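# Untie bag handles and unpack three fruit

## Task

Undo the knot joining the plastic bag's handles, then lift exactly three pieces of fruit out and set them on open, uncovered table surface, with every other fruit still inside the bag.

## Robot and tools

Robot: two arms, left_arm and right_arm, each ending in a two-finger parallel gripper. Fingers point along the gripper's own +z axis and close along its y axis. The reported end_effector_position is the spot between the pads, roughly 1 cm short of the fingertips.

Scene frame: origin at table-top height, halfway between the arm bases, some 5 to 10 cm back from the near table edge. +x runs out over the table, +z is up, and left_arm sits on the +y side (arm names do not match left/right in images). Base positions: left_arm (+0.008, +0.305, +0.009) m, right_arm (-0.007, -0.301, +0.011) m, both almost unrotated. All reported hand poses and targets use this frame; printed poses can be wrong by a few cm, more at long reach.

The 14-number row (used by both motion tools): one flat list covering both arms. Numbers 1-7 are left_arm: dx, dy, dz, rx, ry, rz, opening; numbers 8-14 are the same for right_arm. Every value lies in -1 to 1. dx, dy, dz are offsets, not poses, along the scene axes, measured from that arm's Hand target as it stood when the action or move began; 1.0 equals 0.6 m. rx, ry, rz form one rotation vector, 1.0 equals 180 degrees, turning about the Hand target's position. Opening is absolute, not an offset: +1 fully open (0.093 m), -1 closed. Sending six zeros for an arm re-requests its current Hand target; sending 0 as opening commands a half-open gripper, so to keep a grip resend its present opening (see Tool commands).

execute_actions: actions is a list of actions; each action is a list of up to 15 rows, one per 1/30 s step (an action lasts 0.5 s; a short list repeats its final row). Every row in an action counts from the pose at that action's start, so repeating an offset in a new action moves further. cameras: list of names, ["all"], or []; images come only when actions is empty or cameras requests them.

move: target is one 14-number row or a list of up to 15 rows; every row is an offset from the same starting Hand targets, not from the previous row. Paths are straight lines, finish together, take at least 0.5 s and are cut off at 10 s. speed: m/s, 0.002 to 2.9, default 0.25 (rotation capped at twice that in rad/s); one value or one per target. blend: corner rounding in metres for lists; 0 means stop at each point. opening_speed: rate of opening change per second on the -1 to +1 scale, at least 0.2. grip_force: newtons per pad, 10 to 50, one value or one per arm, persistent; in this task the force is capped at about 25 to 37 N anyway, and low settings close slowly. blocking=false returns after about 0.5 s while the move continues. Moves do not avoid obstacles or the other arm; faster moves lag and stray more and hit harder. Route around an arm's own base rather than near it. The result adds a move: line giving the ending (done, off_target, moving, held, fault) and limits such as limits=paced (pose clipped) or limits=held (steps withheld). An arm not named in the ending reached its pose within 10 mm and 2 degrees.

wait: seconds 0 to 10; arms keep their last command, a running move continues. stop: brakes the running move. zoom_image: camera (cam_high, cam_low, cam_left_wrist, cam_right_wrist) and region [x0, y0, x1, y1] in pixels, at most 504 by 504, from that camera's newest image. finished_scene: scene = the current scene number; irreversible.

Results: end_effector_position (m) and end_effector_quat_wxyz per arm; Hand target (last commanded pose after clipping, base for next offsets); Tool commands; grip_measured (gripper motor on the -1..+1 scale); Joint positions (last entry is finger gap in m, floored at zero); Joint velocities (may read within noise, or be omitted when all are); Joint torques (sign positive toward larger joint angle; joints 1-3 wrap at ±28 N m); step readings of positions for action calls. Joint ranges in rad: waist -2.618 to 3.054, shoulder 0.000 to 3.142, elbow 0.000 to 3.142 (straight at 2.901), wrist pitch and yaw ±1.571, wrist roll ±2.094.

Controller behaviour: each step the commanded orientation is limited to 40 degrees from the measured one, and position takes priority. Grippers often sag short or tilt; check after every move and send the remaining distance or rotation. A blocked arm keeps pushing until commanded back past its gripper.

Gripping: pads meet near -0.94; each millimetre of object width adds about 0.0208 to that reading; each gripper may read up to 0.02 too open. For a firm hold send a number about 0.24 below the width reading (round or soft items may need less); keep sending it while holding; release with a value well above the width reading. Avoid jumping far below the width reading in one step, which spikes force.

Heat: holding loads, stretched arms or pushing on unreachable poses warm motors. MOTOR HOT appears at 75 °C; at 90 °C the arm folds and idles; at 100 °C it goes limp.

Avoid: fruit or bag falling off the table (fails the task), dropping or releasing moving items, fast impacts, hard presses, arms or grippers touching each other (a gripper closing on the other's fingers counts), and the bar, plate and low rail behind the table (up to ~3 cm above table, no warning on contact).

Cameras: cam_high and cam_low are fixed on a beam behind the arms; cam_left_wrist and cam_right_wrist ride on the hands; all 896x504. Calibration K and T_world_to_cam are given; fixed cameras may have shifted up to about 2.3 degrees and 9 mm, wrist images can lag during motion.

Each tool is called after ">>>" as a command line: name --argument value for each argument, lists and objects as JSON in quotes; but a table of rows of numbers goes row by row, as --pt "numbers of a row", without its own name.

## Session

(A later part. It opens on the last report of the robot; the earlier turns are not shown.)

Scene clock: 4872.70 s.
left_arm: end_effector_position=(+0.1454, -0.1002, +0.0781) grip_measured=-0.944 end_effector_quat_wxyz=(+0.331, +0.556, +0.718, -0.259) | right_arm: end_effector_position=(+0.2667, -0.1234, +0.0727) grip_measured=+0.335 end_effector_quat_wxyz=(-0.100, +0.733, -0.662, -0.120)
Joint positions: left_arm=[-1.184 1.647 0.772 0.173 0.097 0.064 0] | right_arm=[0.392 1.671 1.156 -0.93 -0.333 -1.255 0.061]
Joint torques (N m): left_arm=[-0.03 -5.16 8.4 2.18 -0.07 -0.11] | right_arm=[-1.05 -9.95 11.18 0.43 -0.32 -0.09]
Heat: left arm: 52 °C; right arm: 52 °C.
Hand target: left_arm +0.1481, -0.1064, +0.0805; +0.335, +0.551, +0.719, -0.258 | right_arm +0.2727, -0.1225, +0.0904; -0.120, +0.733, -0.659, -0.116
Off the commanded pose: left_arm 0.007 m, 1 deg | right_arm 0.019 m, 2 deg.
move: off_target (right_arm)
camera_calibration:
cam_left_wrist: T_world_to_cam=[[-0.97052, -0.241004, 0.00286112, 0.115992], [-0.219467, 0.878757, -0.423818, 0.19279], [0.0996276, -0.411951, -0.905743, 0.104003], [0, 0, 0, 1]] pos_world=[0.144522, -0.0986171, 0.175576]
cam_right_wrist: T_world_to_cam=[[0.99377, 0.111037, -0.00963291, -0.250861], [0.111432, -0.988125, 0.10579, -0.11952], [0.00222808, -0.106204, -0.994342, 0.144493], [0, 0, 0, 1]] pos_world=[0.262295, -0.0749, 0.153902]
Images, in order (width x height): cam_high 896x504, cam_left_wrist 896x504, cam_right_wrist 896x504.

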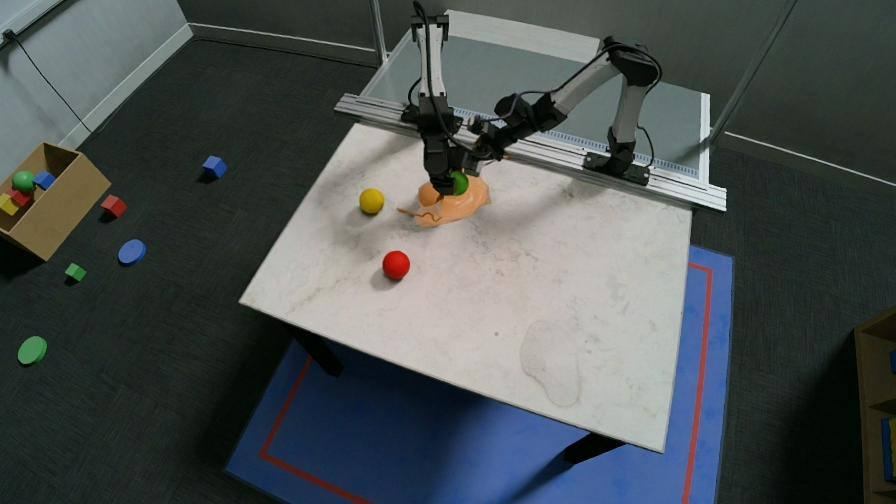

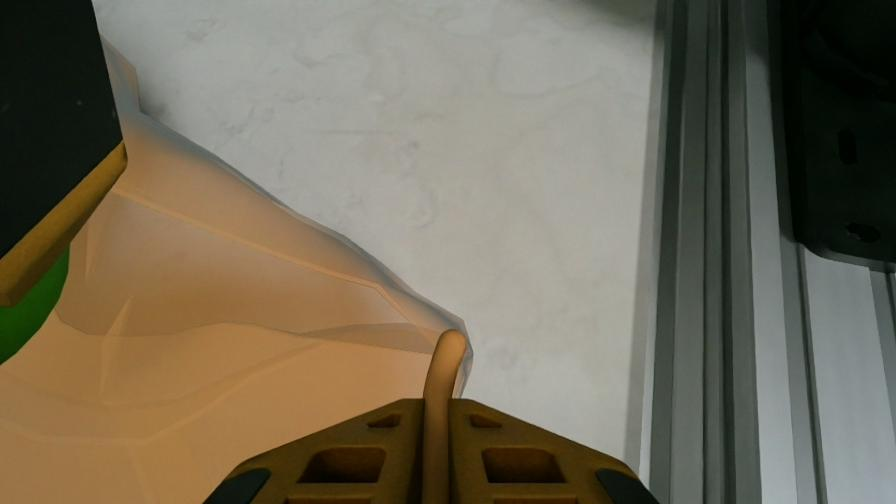

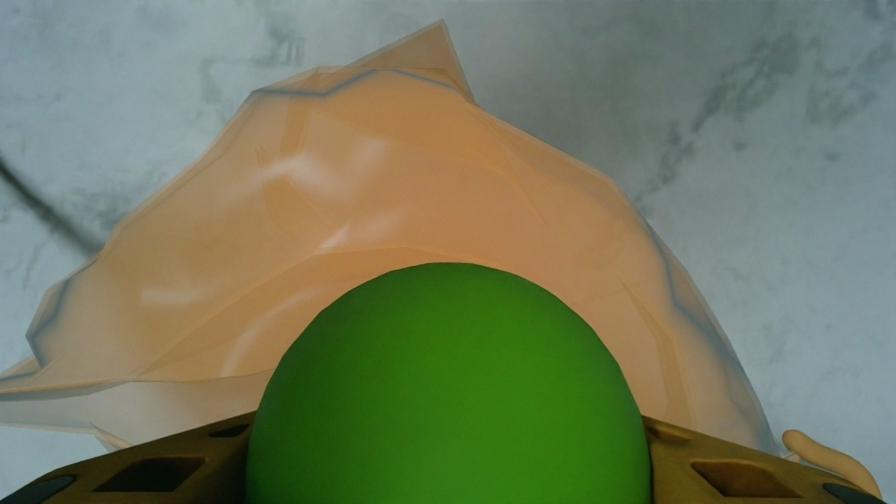

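>>> move --target '[0,0,0,0,0,0,-1,0.06,0.01,0.15,0,0,0,0.2]' --speed 0.1 --cameras '["cam_right_wrist","cam_left_wrist","cam_low"]'

Scene clock: 4882.87 s.
left_arm: end_effector_position=(+0.1454, -0.1002, +0.0781) grip_measured=-0.944 end_effector_quat_wxyz=(+0.331, +0.556, +0.718, -0.259) | right_arm: end_effector_position=(+0.3057, -0.1160, +0.1743) grip_measured=+0.335 end_effector_quat_wxyz=(-0.117, +0.734, -0.660, -0.111)
Joint positions: left_arm=[-1.184 1.647 0.772 0.173 0.097 0.064 0] | right_arm=[0.359 1.748 1.652 -1.323 -0.335 -1.289 0.061]
Joint torques (N m): left_arm=[-0.05 -5.15 8.47 2.15 -0.06 -0.12] | right_arm=[-1.05 -6.93 11.54 0.53 -0.4 -0.08]
Heat: left arm: 52 °C; right arm: 54 °C.
Hand target: left_arm +0.1481, -0.1064, +0.0805; +0.335, +0.551, +0.719, -0.258 | right_arm +0.3086, -0.1166, +0.1804; -0.120, +0.733, -0.660, -0.116
Off the commanded pose: left_arm 0.007 m, 1 deg | right_arm 0.007 m, 1 deg.
move: done
camera_calibration:
cam_left_wrist: T_world_to_cam=[[-0.97052, -0.241004, 0.00286112, 0.115992], [-0.219467, 0.878757, -0.423818, 0.19279], [0.0996276, -0.411951, -0.905743, 0.104003], [0, 0, 0, 1]] pos_world=[0.144522, -0.0986171, 0.175576]
cam_right_wrist: T_world_to_cam=[[0.993441, 0.11109, 0.0270944, -0.295692], [0.107976, -0.989364, 0.0974725, -0.124916], [0.0376344, -0.0939076, -0.994869, 0.236927], [0, 0, 0, 1]] pos_world=[0.298324, -0.0684901, 0.255899]
Images, in order (width x height): cam_low 896x504, cam_left_wrist 896x504, cam_right_wrist 896x504.

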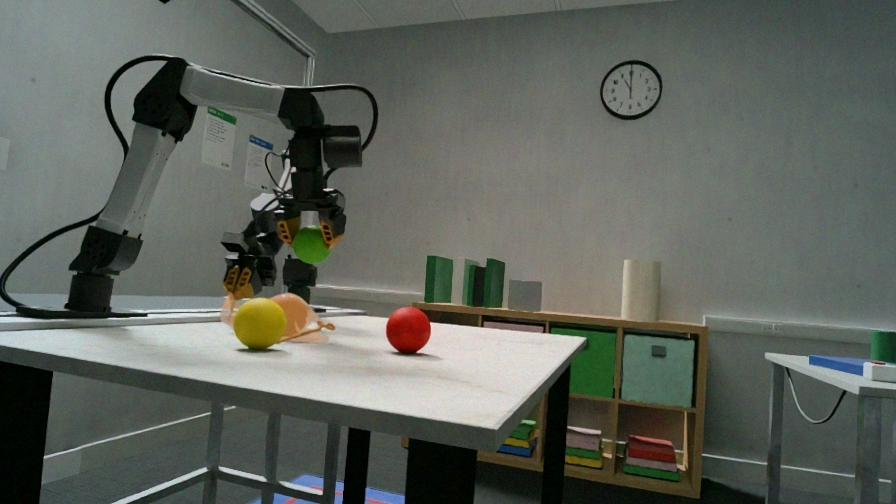

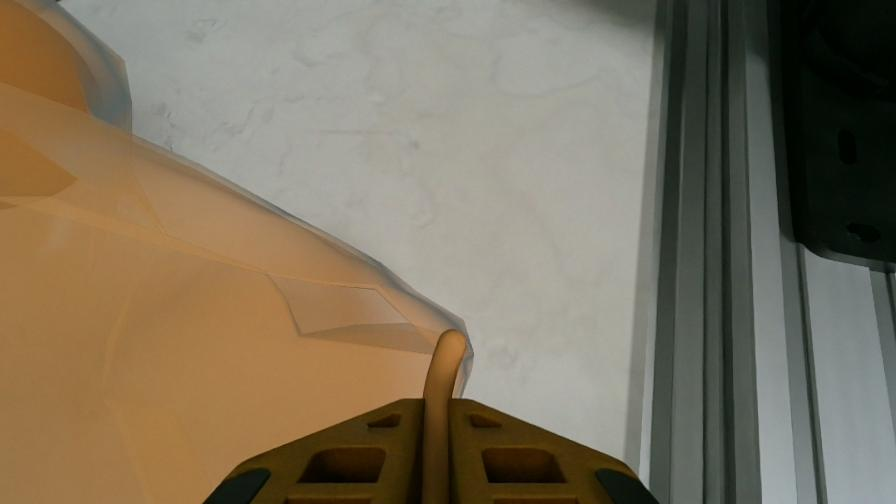

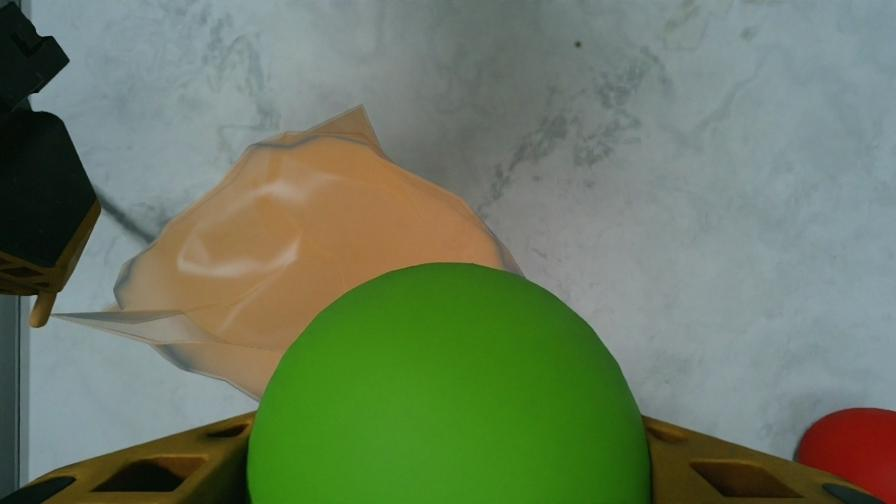

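>>> move --pt "0 0 0 0 0 0 -1 0.17 0.07 0 0 0 -0.1 0.2" --pt "0 0 0 0 0 0 -1 0.375 0.143 -0.03 0 0 -0.2 0.2" --speed 0.14 --blend '[0.03,0]' --cameras '["cam_right_wrist"]'

Scene clock: 4892.73 s.
left_arm: end_effector_position=(+0.1454, -0.1002, +0.0781) grip_measured=-0.944 end_effector_quat_wxyz=(+0.331, +0.556, +0.718, -0.259) | right_arm: end_effector_position=(+0.5247, -0.0348, +0.1564) grip_measured=+0.335 end_effector_quat_wxyz=(+0.251, -0.475, +0.840, +0.071)
Joint positions: left_arm=[-1.184 1.647 0.772 0.173 0.097 0.064 0] | right_arm=[0.386 2.575 2.83 -1.289 -0.221 -0.571 0.061]
Joint torques (N m): left_arm=[-0.02 -5.18 8.42 2.16 -0.08 -0.12] | right_arm=[0.09 -12.34 11.92 1.89 0.01 0.07]
Heat: left arm: 52 °C; right arm: 56 °C.
Hand target: left_arm +0.1481, -0.1064, +0.0805; +0.335, +0.551, +0.719, -0.258 | right_arm +0.5336, -0.0307, +0.1625; +0.150, -0.493, +0.854, +0.073
Off the commanded pose: left_arm 0.007 m, 1 deg | right_arm 0.011 m, 12 deg.
elbow stopped short (right arm): the move would have taken joint 3 (elbow) straighter than the controller allows.
move: off_target (right_arm)
camera_calibration:
cam_right_wrist: T_world_to_cam=[[0.838269, -0.53099, 0.123915, -0.477887], [-0.522839, -0.847266, -0.0936985, 0.29933], [0.154742, 0.0137568, -0.987859, 0.159679], [0, 0, 0, 1]] pos_world=[0.53239, -0.00233727, 0.245005]
Images, in order (width x height): cam_right_wrist 896x504.

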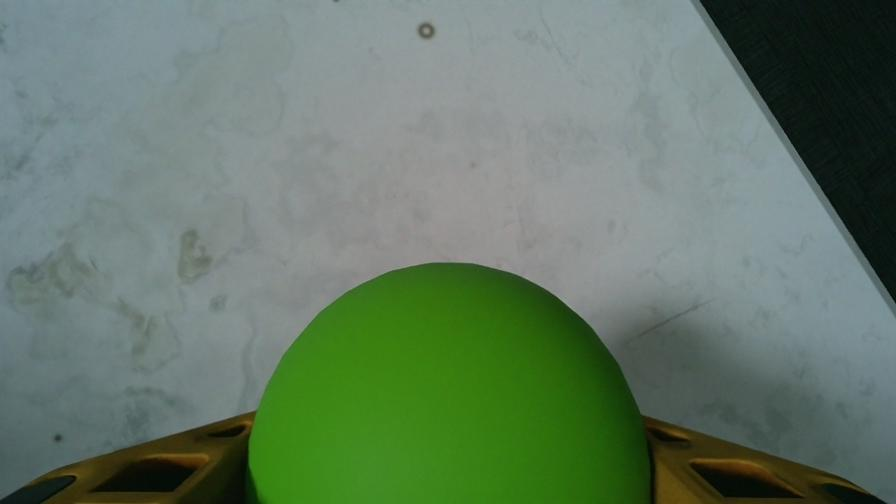

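>>> move --target '[0,0,0,0,0,0,-1,-0.05,-0.01,-0.175,0,0,0,0.2]' --speed 0.1

>>> move --target '[0,0,0,0,0,0,-1,0,0,-0.02,0,0,0,0.2]' --speed 0.03

Scene clock: 4900.53 s.
left_arm: end_effector_position=(+0.1454, -0.1002, +0.0781) grip_measured=-0.944 end_effector_quat_wxyz=(+0.331, +0.556, +0.718, -0.259) | right_arm: end_effector_position=(+0.5022, -0.0369, +0.0688) grip_measured=+0.335 end_effector_quat_wxyz=(+0.154, -0.489, +0.855, +0.078)
Joint positions: left_arm=[-1.184 1.647 0.772 0.173 0.097 0.064 0] | right_arm=[0.404 2.583 2.558 -1.208 -0.215 -0.589 0.061]
Joint torques (N m): left_arm=[-0.12 -5.22 8.44 2.17 -0.05 -0.11] | right_arm=[-0.03 -12.56 7.58 1.44 0.02 -0.09]
Heat: left arm: 52 °C; right arm: 58 °C.
Hand target: left_arm +0.1481, -0.1064, +0.0805; +0.335, +0.551, +0.719, -0.258 | right_arm +0.5036, -0.0367, +0.0575; +0.150, -0.493, +0.854, +0.073
Off the commanded pose: left_arm 0.007 m, 1 deg | right_arm 0.011 m, 1 deg.
move: off_target (right_arm)

Scene clock: 4901.60 s.
left_arm: end_effector_position=(+0.1454, -0.1002, +0.0781) grip_measured=-0.944 end_effector_quat_wxyz=(+0.331, +0.556, +0.718, -0.259) | right_arm: end_effector_position=(+0.5028, -0.0373, +0.0511) grip_measured=+0.335 end_effector_quat_wxyz=(+0.150, -0.489, +0.856, +0.079)
Joint positions: left_arm=[-1.184 1.647 0.772 0.173 0.097 0.064 0] | right_arm=[0.404 2.583 2.49 -1.149 -0.214 -0.59 0.061]
Joint torques (N m): left_arm=[-0.06 -5.18 8.44 2.16 -0.05 -0.12] | right_arm=[0.13 -13.83 7.25 1.42 -0.03 -0.07]
Heat: left arm: 52 °C; right arm: 57 °C.
Hand target: left_arm +0.1481, -0.1064, +0.0805; +0.335, +0.551, +0.719, -0.258 | right_arm +0.5037, -0.0367, +0.0455; +0.150, -0.493, +0.854, +0.073
Off the commanded pose: left_arm 0.007 m, 1 deg | right_arm 0.006 m, 1 deg.
move: done

>>> move --target '[0,0,0,0,0,0,-1,0,0,-0.015,0,0,0,0.2]' --speed 0.03

>>> move --target '[0,0,0,0,0,0,-1,0,0,-0.012,0,0,0,0.2]' --speed 0.03

Scene clock: 4909.57 s.
left_arm: end_effector_position=(+0.1454, -0.1002, +0.0781) grip_measured=-0.944 end_effector_quat_wxyz=(+0.331, +0.556, +0.718, -0.259) | right_arm: end_effector_position=(+0.5030, -0.0370, +0.0442) grip_measured=+0.335 end_effector_quat_wxyz=(+0.149, -0.489, +0.856, +0.079)
Joint positions: left_arm=[-1.184 1.647 0.772 0.173 0.097 0.064 0] | right_arm=[0.405 2.583 2.463 -1.123 -0.214 -0.59 0.061]
Joint torques (N m): left_arm=[-0.09 -5.19 8.47 2.17 -0.05 -0.11] | right_arm=[0.27 -14.26 5.68 1.56 -0.01 -0.07]
Heat: left arm: 52 °C; right arm: 56 °C.
Hand target: left_arm +0.1481, -0.1064, +0.0805; +0.335, +0.551, +0.719, -0.258 | right_arm +0.5035, -0.0366, +0.0365; +0.150, -0.493, +0.854, +0.073
Off the commanded pose: left_arm 0.007 m, 1 deg | right_arm 0.008 m, 1 deg.
move: done

Scene clock: 4910.37 s.
left_arm: end_effector_position=(+0.1454, -0.1002, +0.0781) grip_measured=-0.944 end_effector_quat_wxyz=(+0.331, +0.556, +0.718, -0.259) | right_arm: end_effector_position=(+0.5033, -0.0367, +0.0430) grip_measured=+0.335 end_effector_quat_wxyz=(+0.152, -0.489, +0.855, +0.079)
Joint positions: left_arm=[-1.184 1.647 0.772 0.173 0.097 0.064 0] | right_arm=[0.405 2.573 2.436 -1.1 -0.215 -0.59 0.061]
Joint torques (N m): left_arm=[-0.01 -5.14 8.46 2.15 -0.05 -0.12] | right_arm=[0.25 -13.42 4.89 1.65 -0.02 -0.05]
Heat: left arm: 52 °C; right arm: 56 °C.
Hand target: left_arm +0.1481, -0.1064, +0.0805; +0.335, +0.551, +0.719, -0.258 | right_arm +0.5036, -0.0366, +0.0292; +0.150, -0.493, +0.854, +0.073
Off the commanded pose: left_arm 0.007 m, 1 deg | right_arm 0.014 m, 1 deg.
move: off_target (right_arm)

>>> move --target '[0,0,0,0,0,0,-1,0,0,-0.008,0,0,0,0.2]' --speed 0.03

>>> move --target '[0,0,0,0,0,0,-1,0,0,0.015,0,0,0,0.75]' --opening_speed 0.3 --cameras '["cam_right_wrist"]'

Scene clock: 4918.97 s.
left_arm: end_effector_position=(+0.1454, -0.1002, +0.0781) grip_measured=-0.944 end_effector_quat_wxyz=(+0.331, +0.556, +0.718, -0.259) | right_arm: end_effector_position=(+0.5034, -0.0365, +0.0427) grip_measured=+0.335 end_effector_quat_wxyz=(+0.155, -0.490, +0.854, +0.079)
Joint positions: left_arm=[-1.184 1.647 0.772 0.173 0.097 0.064 0] | right_arm=[0.405 2.563 2.416 -1.084 -0.216 -0.59 0.061]
Joint torques (N m): left_arm=[-0.09 -5.16 8.46 2.18 -0.05 -0.11] | right_arm=[0.17 -12.72 4.7 1.71 0 -0.09]
Heat: left arm: 53 °C; right arm: 55 °C.
Hand target: left_arm +0.1481, -0.1064, +0.0805; +0.335, +0.551, +0.719, -0.258 | right_arm +0.5036, -0.0366, +0.0245; +0.150, -0.493, +0.854, +0.073
Off the commanded pose: left_arm 0.007 m, 1 deg | right_arm 0.018 m, 1 deg.
move: off_target (right_arm)

Scene clock: 4921.00 s.
left_arm: end_effector_position=(+0.1454, -0.1002, +0.0781) grip_measured=-0.944 end_effector_quat_wxyz=(+0.331, +0.556, +0.718, -0.259) | right_arm: end_effector_position=(+0.5045, -0.0353, +0.0430) grip_measured=+0.748 end_effector_quat_wxyz=(+0.158, -0.490, +0.853, +0.079)
Joint positions: left_arm=[-1.184 1.647 0.772 0.173 0.097 0.064 0] | right_arm=[0.406 2.563 2.416 -1.077 -0.216 -0.59 0.081]
Joint torques (N m): left_arm=[0.01 -5.19 8.43 2.17 -0.06 -0.11] | right_arm=[0.08 -12.74 8.31 1.25 -0.04 -0.05]
Heat: left arm: 53 °C; right arm: 55 °C.
Hand target: left_arm +0.1481, -0.1064, +0.0805; +0.335, +0.551, +0.719, -0.258 | right_arm +0.5036, -0.0366, +0.0334; +0.150, -0.493, +0.854, +0.073
Off the commanded pose: left_arm 0.007 m, 1 deg | right_arm 0.010 m, 1 deg.
move: done
camera_calibration:
cam_right_wrist: T_world_to_cam=[[0.866043, -0.499388, 0.0241153, -0.45577], [-0.499831, -0.863658, 0.0653028, 0.258672], [-0.011784, -0.0686086, -0.997574, 0.132281], [0, 0, 0, 1]] pos_world=[0.525567, 0.00487356, 0.126059]
Images, in order (width x height): cam_right_wrist 896x504.

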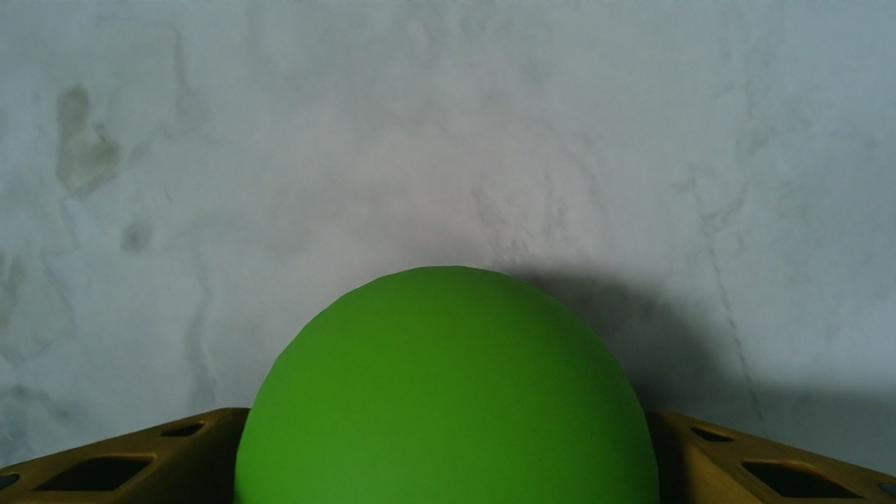

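>>> move --pt "0 0 0 0 0 0 -1 0 0 0.2 0 0 0 0.75" --pt "0 0 0 0 0 0 -1 -0.25 -0.33 0.2 0 0 -0.1 0.75" --speed 0.15 --blend '[0.02,0]' --cameras '["cam_right_wrist","cam_left_wrist","cam_high"]'

Scene clock: 4932.50 s.
left_arm: end_effector_position=(+0.1454, -0.1002, +0.0781) grip_measured=-0.944 end_effector_quat_wxyz=(+0.331, +0.556, +0.718, -0.259) | right_arm: end_effector_position=(+0.3542, -0.2340, +0.1469) grip_measured=+0.748 end_effector_quat_wxyz=(+0.143, -0.351, +0.924, +0.049)
Joint positions: left_arm=[-1.184 1.647 0.772 0.173 0.097 0.064 0] | right_arm=[0.061 1.655 1.418 -1.053 -0.216 -0.625 0.081]
Joint torques (N m): left_arm=[-0.05 -5.11 8.51 2.16 -0.05 -0.11] | right_arm=[-0.66 -10.15 6.98 1.29 -0.25 -0.07]
Heat: left arm: 53 °C; right arm: 55 °C.
Hand target: left_arm +0.1481, -0.1064, +0.0805; +0.335, +0.551, +0.719, -0.258 | right_arm +0.3535, -0.2347, +0.1534; +0.160, -0.354, +0.920, +0.049
Off the commanded pose: left_arm 0.007 m, 1 deg | right_arm 0.007 m, 2 deg.
elbow stopped short (right arm): the move would have taken joint 3 (elbow) straighter than the controller allows.
move: done
camera_calibration:
cam_left_wrist: T_world_to_cam=[[-0.97052, -0.241004, 0.00286112, 0.115992], [-0.219467, 0.878757, -0.423818, 0.19279], [0.0996276, -0.411951, -0.905743, 0.104003], [0, 0, 0, 1]] pos_world=[0.144522, -0.0986171, 0.175576]
cam_right_wrist: T_world_to_cam=[[0.670191, -0.742086, 0.0123756, -0.413003], [-0.738117, -0.664677, 0.115705, 0.128646], [-0.0776372, -0.086679, -0.993207, 0.239016], [0, 0, 0, 1]] pos_world=[0.390304, -0.200258, 0.227618]
Images, in order (width x height): cam_high 896x504, cam_left_wrist 896x504, cam_right_wrist 896x504.

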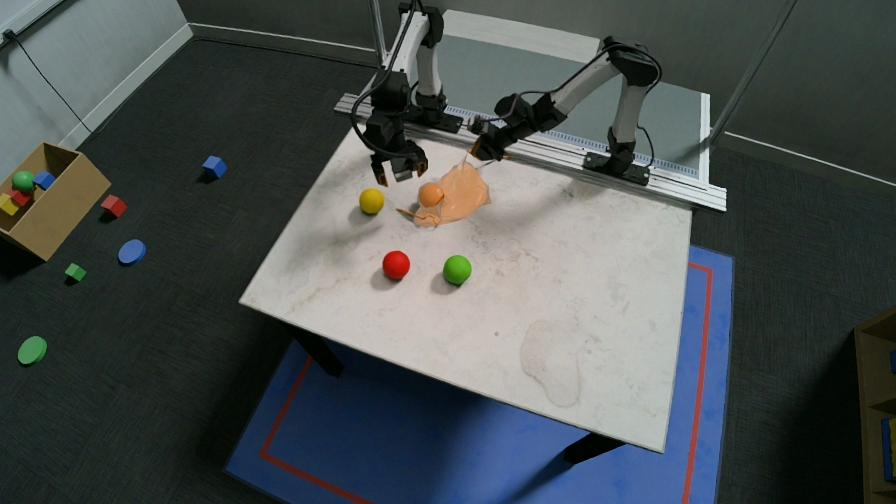

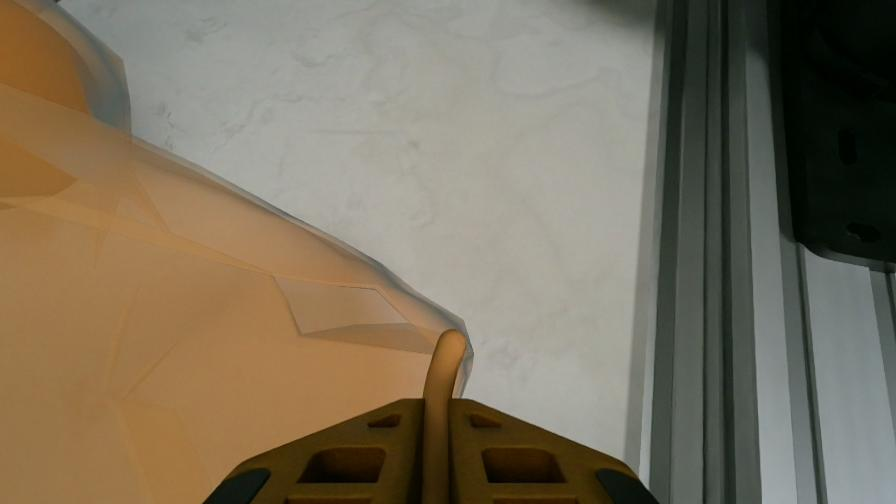

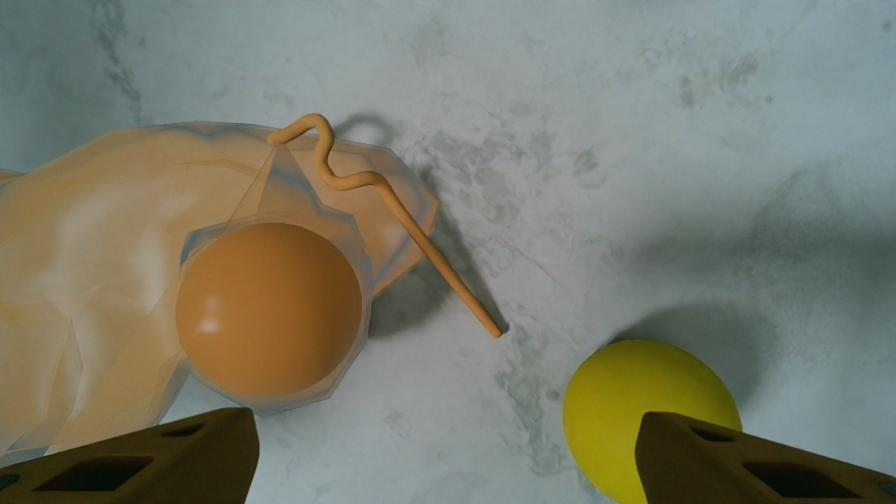

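>>> move --target '[0,0,-0.02,0,0,0,-0.3,0,0,0,0,0,0,0.75]' --opening_speed 0.3 --cameras '["cam_left_wrist","cam_right_wrist"]'

Scene clock: 4941.73 s.
left_arm: end_effector_position=(+0.1478, -0.1062, +0.0740) grip_measured=-0.302 end_effector_quat_wxyz=(+0.338, +0.554, +0.714, -0.263) | right_arm: end_effector_position=(+0.3542, -0.2340, +0.1469) grip_measured=+0.748 end_effector_quat_wxyz=(+0.144, -0.351, +0.924, +0.049)
Joint positions: left_arm=[-1.184 1.68 0.772 0.225 0.097 0.064 0.031] | right_arm=[0.061 1.655 1.418 -1.052 -0.216 -0.625 0.081]
Joint torques (N m): left_arm=[-0.1 -5.41 6.54 2.21 -0.04 -0.11] | right_arm=[-0.66 -10.22 6.94 1.33 -0.26 -0.09]
Heat: left arm: 53 °C; right arm: 54 °C.
Hand target: left_arm +0.1481, -0.1064, +0.0685; +0.335, +0.551, +0.719, -0.258 | right_arm +0.3535, -0.2347, +0.1534; +0.160, -0.354, +0.920, +0.049
Off the commanded pose: left_arm 0.005 m, 1 deg | right_arm 0.007 m, 2 deg.
move: done
camera_calibration:
cam_left_wrist: T_world_to_cam=[[-0.970571, -0.240813, 0.000589139, 0.117004], [-0.21648, 0.87142, -0.440187, 0.196811], [0.105489, -0.42736, -0.897906, 0.0944293], [0, 0, 0, 1]] pos_world=[0.146205, -0.102973, 0.171353]
cam_right_wrist: T_world_to_cam=[[0.670159, -0.742109, 0.0126489, -0.413125], [-0.738188, -0.664651, 0.115399, 0.128823], [-0.0772317, -0.0866732, -0.993239, 0.238874], [0, 0, 0, 1]] pos_world=[0.390404, -0.200258, 0.227618]
Images, in order (width x height): cam_left_wrist 896x504, cam_right_wrist 896x504.

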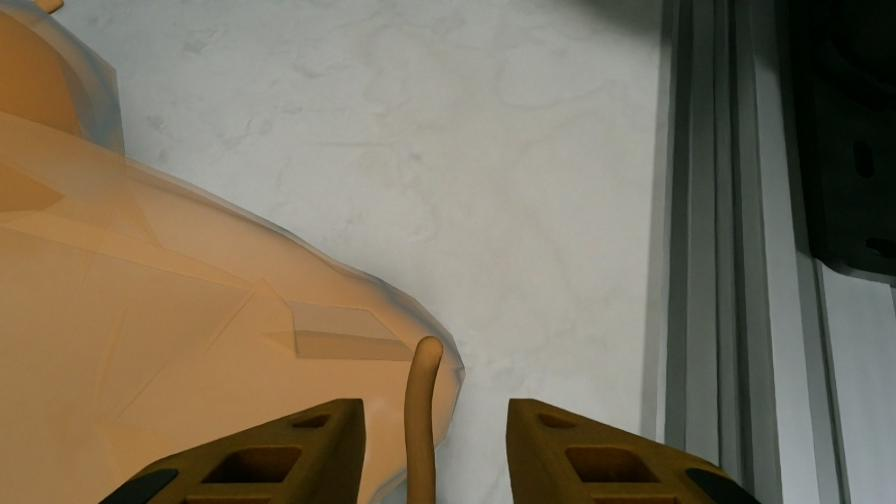

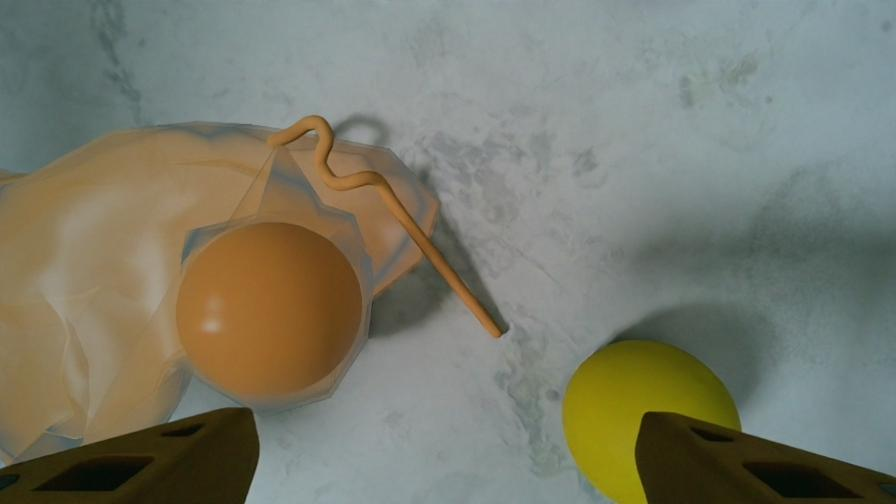

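>>> move --pt "-0.02 0.1 0.12 0 0 0 -0.3 0 0 0 0 0 0 0.75" --pt "0.1 0.35 0.2 0 0 0 -0.3 -0.04 0.06 0.07 0 0 0 0.75" --speed 0.15 --blend '[0.02,0]' --cameras '["cam_right_wrist","cam_high","cam_low"]'

>>> zoom_image --camera "cam_right_wrist" --region '[100, 150, 500, 450]'

Scene clock: 4951.70 s.
left_arm: end_effector_position=(+0.2065, +0.1039, +0.1828) grip_measured=-0.302 end_effector_quat_wxyz=(+0.335, +0.550, +0.721, -0.257) | right_arm: end_effector_position=(+0.3293, -0.1987, +0.1770) grip_measured=+0.748 end_effector_quat_wxyz=(+0.141, -0.355, +0.922, +0.058)
Joint positions: left_arm=[-0.401 1.039 0.795 -0.679 0.643 0.655 0.031] | right_arm=[0.173 1.583 1.463 -1.155 -0.201 -0.521 0.081]
Joint torques (N m): left_arm=[0.73 -1.76 9.32 1.49 0.48 0.04] | right_arm=[0.24 -9.37 12.05 0.92 0.05 0.09]
Heat: left arm: 51 °C; right arm: 54 °C.
Hand target: left_arm +0.2081, +0.1037, +0.1884; +0.335, +0.551, +0.719, -0.258 | right_arm +0.3296, -0.1987, +0.1955; +0.160, -0.354, +0.920, +0.048
Off the commanded pose: left_arm 0.006 m, 0 deg | right_arm 0.018 m, 2 deg.
move: off_target (right_arm)
camera_calibration:
cam_right_wrist: T_world_to_cam=[[0.677672, -0.735356, -0.00338891, -0.368839], [-0.730383, -0.673611, 0.113088, 0.126436], [-0.0854427, -0.0741613, -0.993579, 0.275127], [0, 0, 0, 1]] pos_world=[0.365806, -0.165656, 0.257813]
Images, in order (width x height): cam_high 896x504, cam_low 896x504, cam_right_wrist 896x504.

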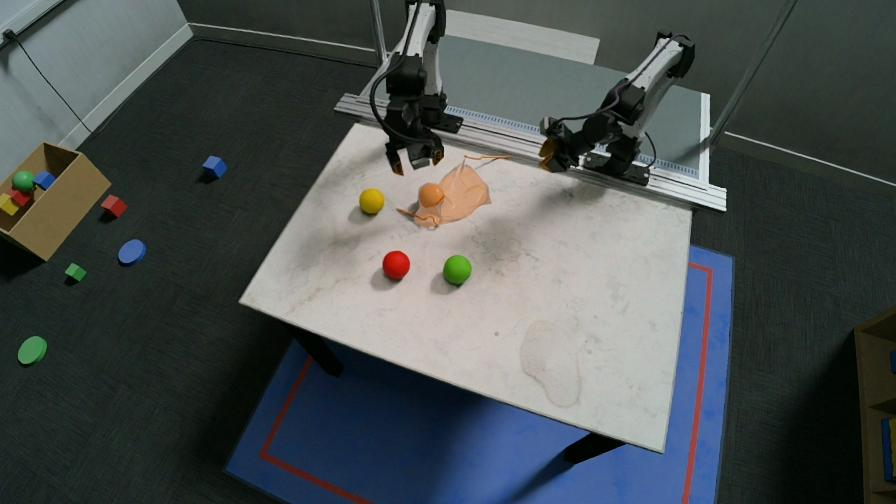

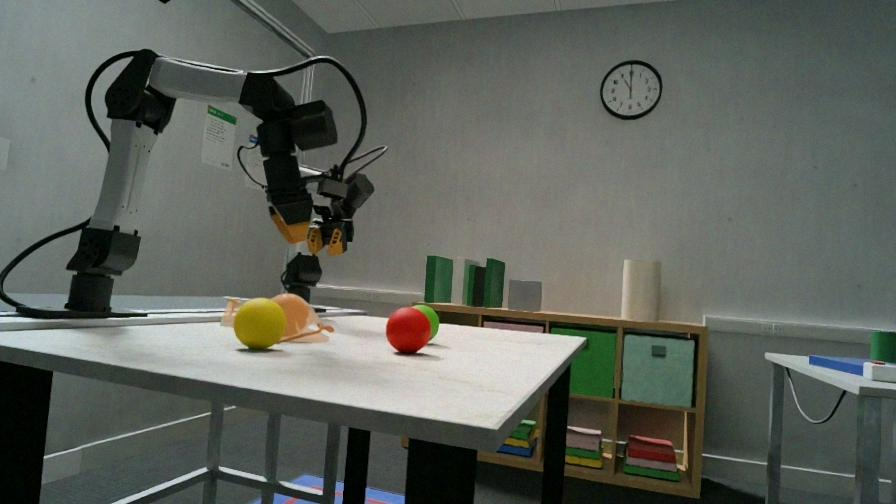

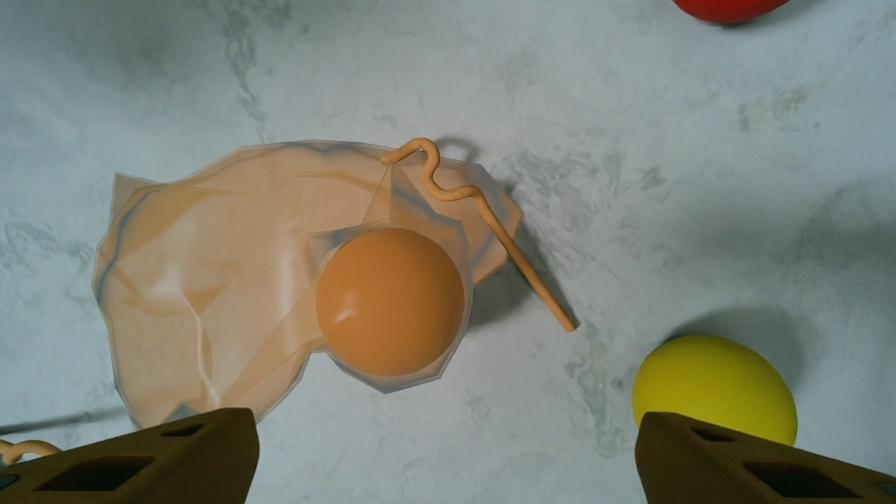

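Scaled by 1.260 from the camera's 896x504 image, which has a finer 1280x720 frame.

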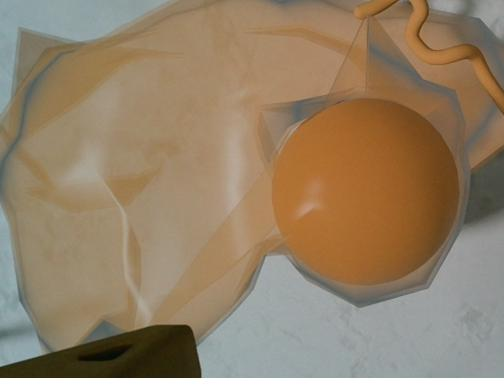

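>>> finished_scene --scene 2

The scene is finished: the task was done.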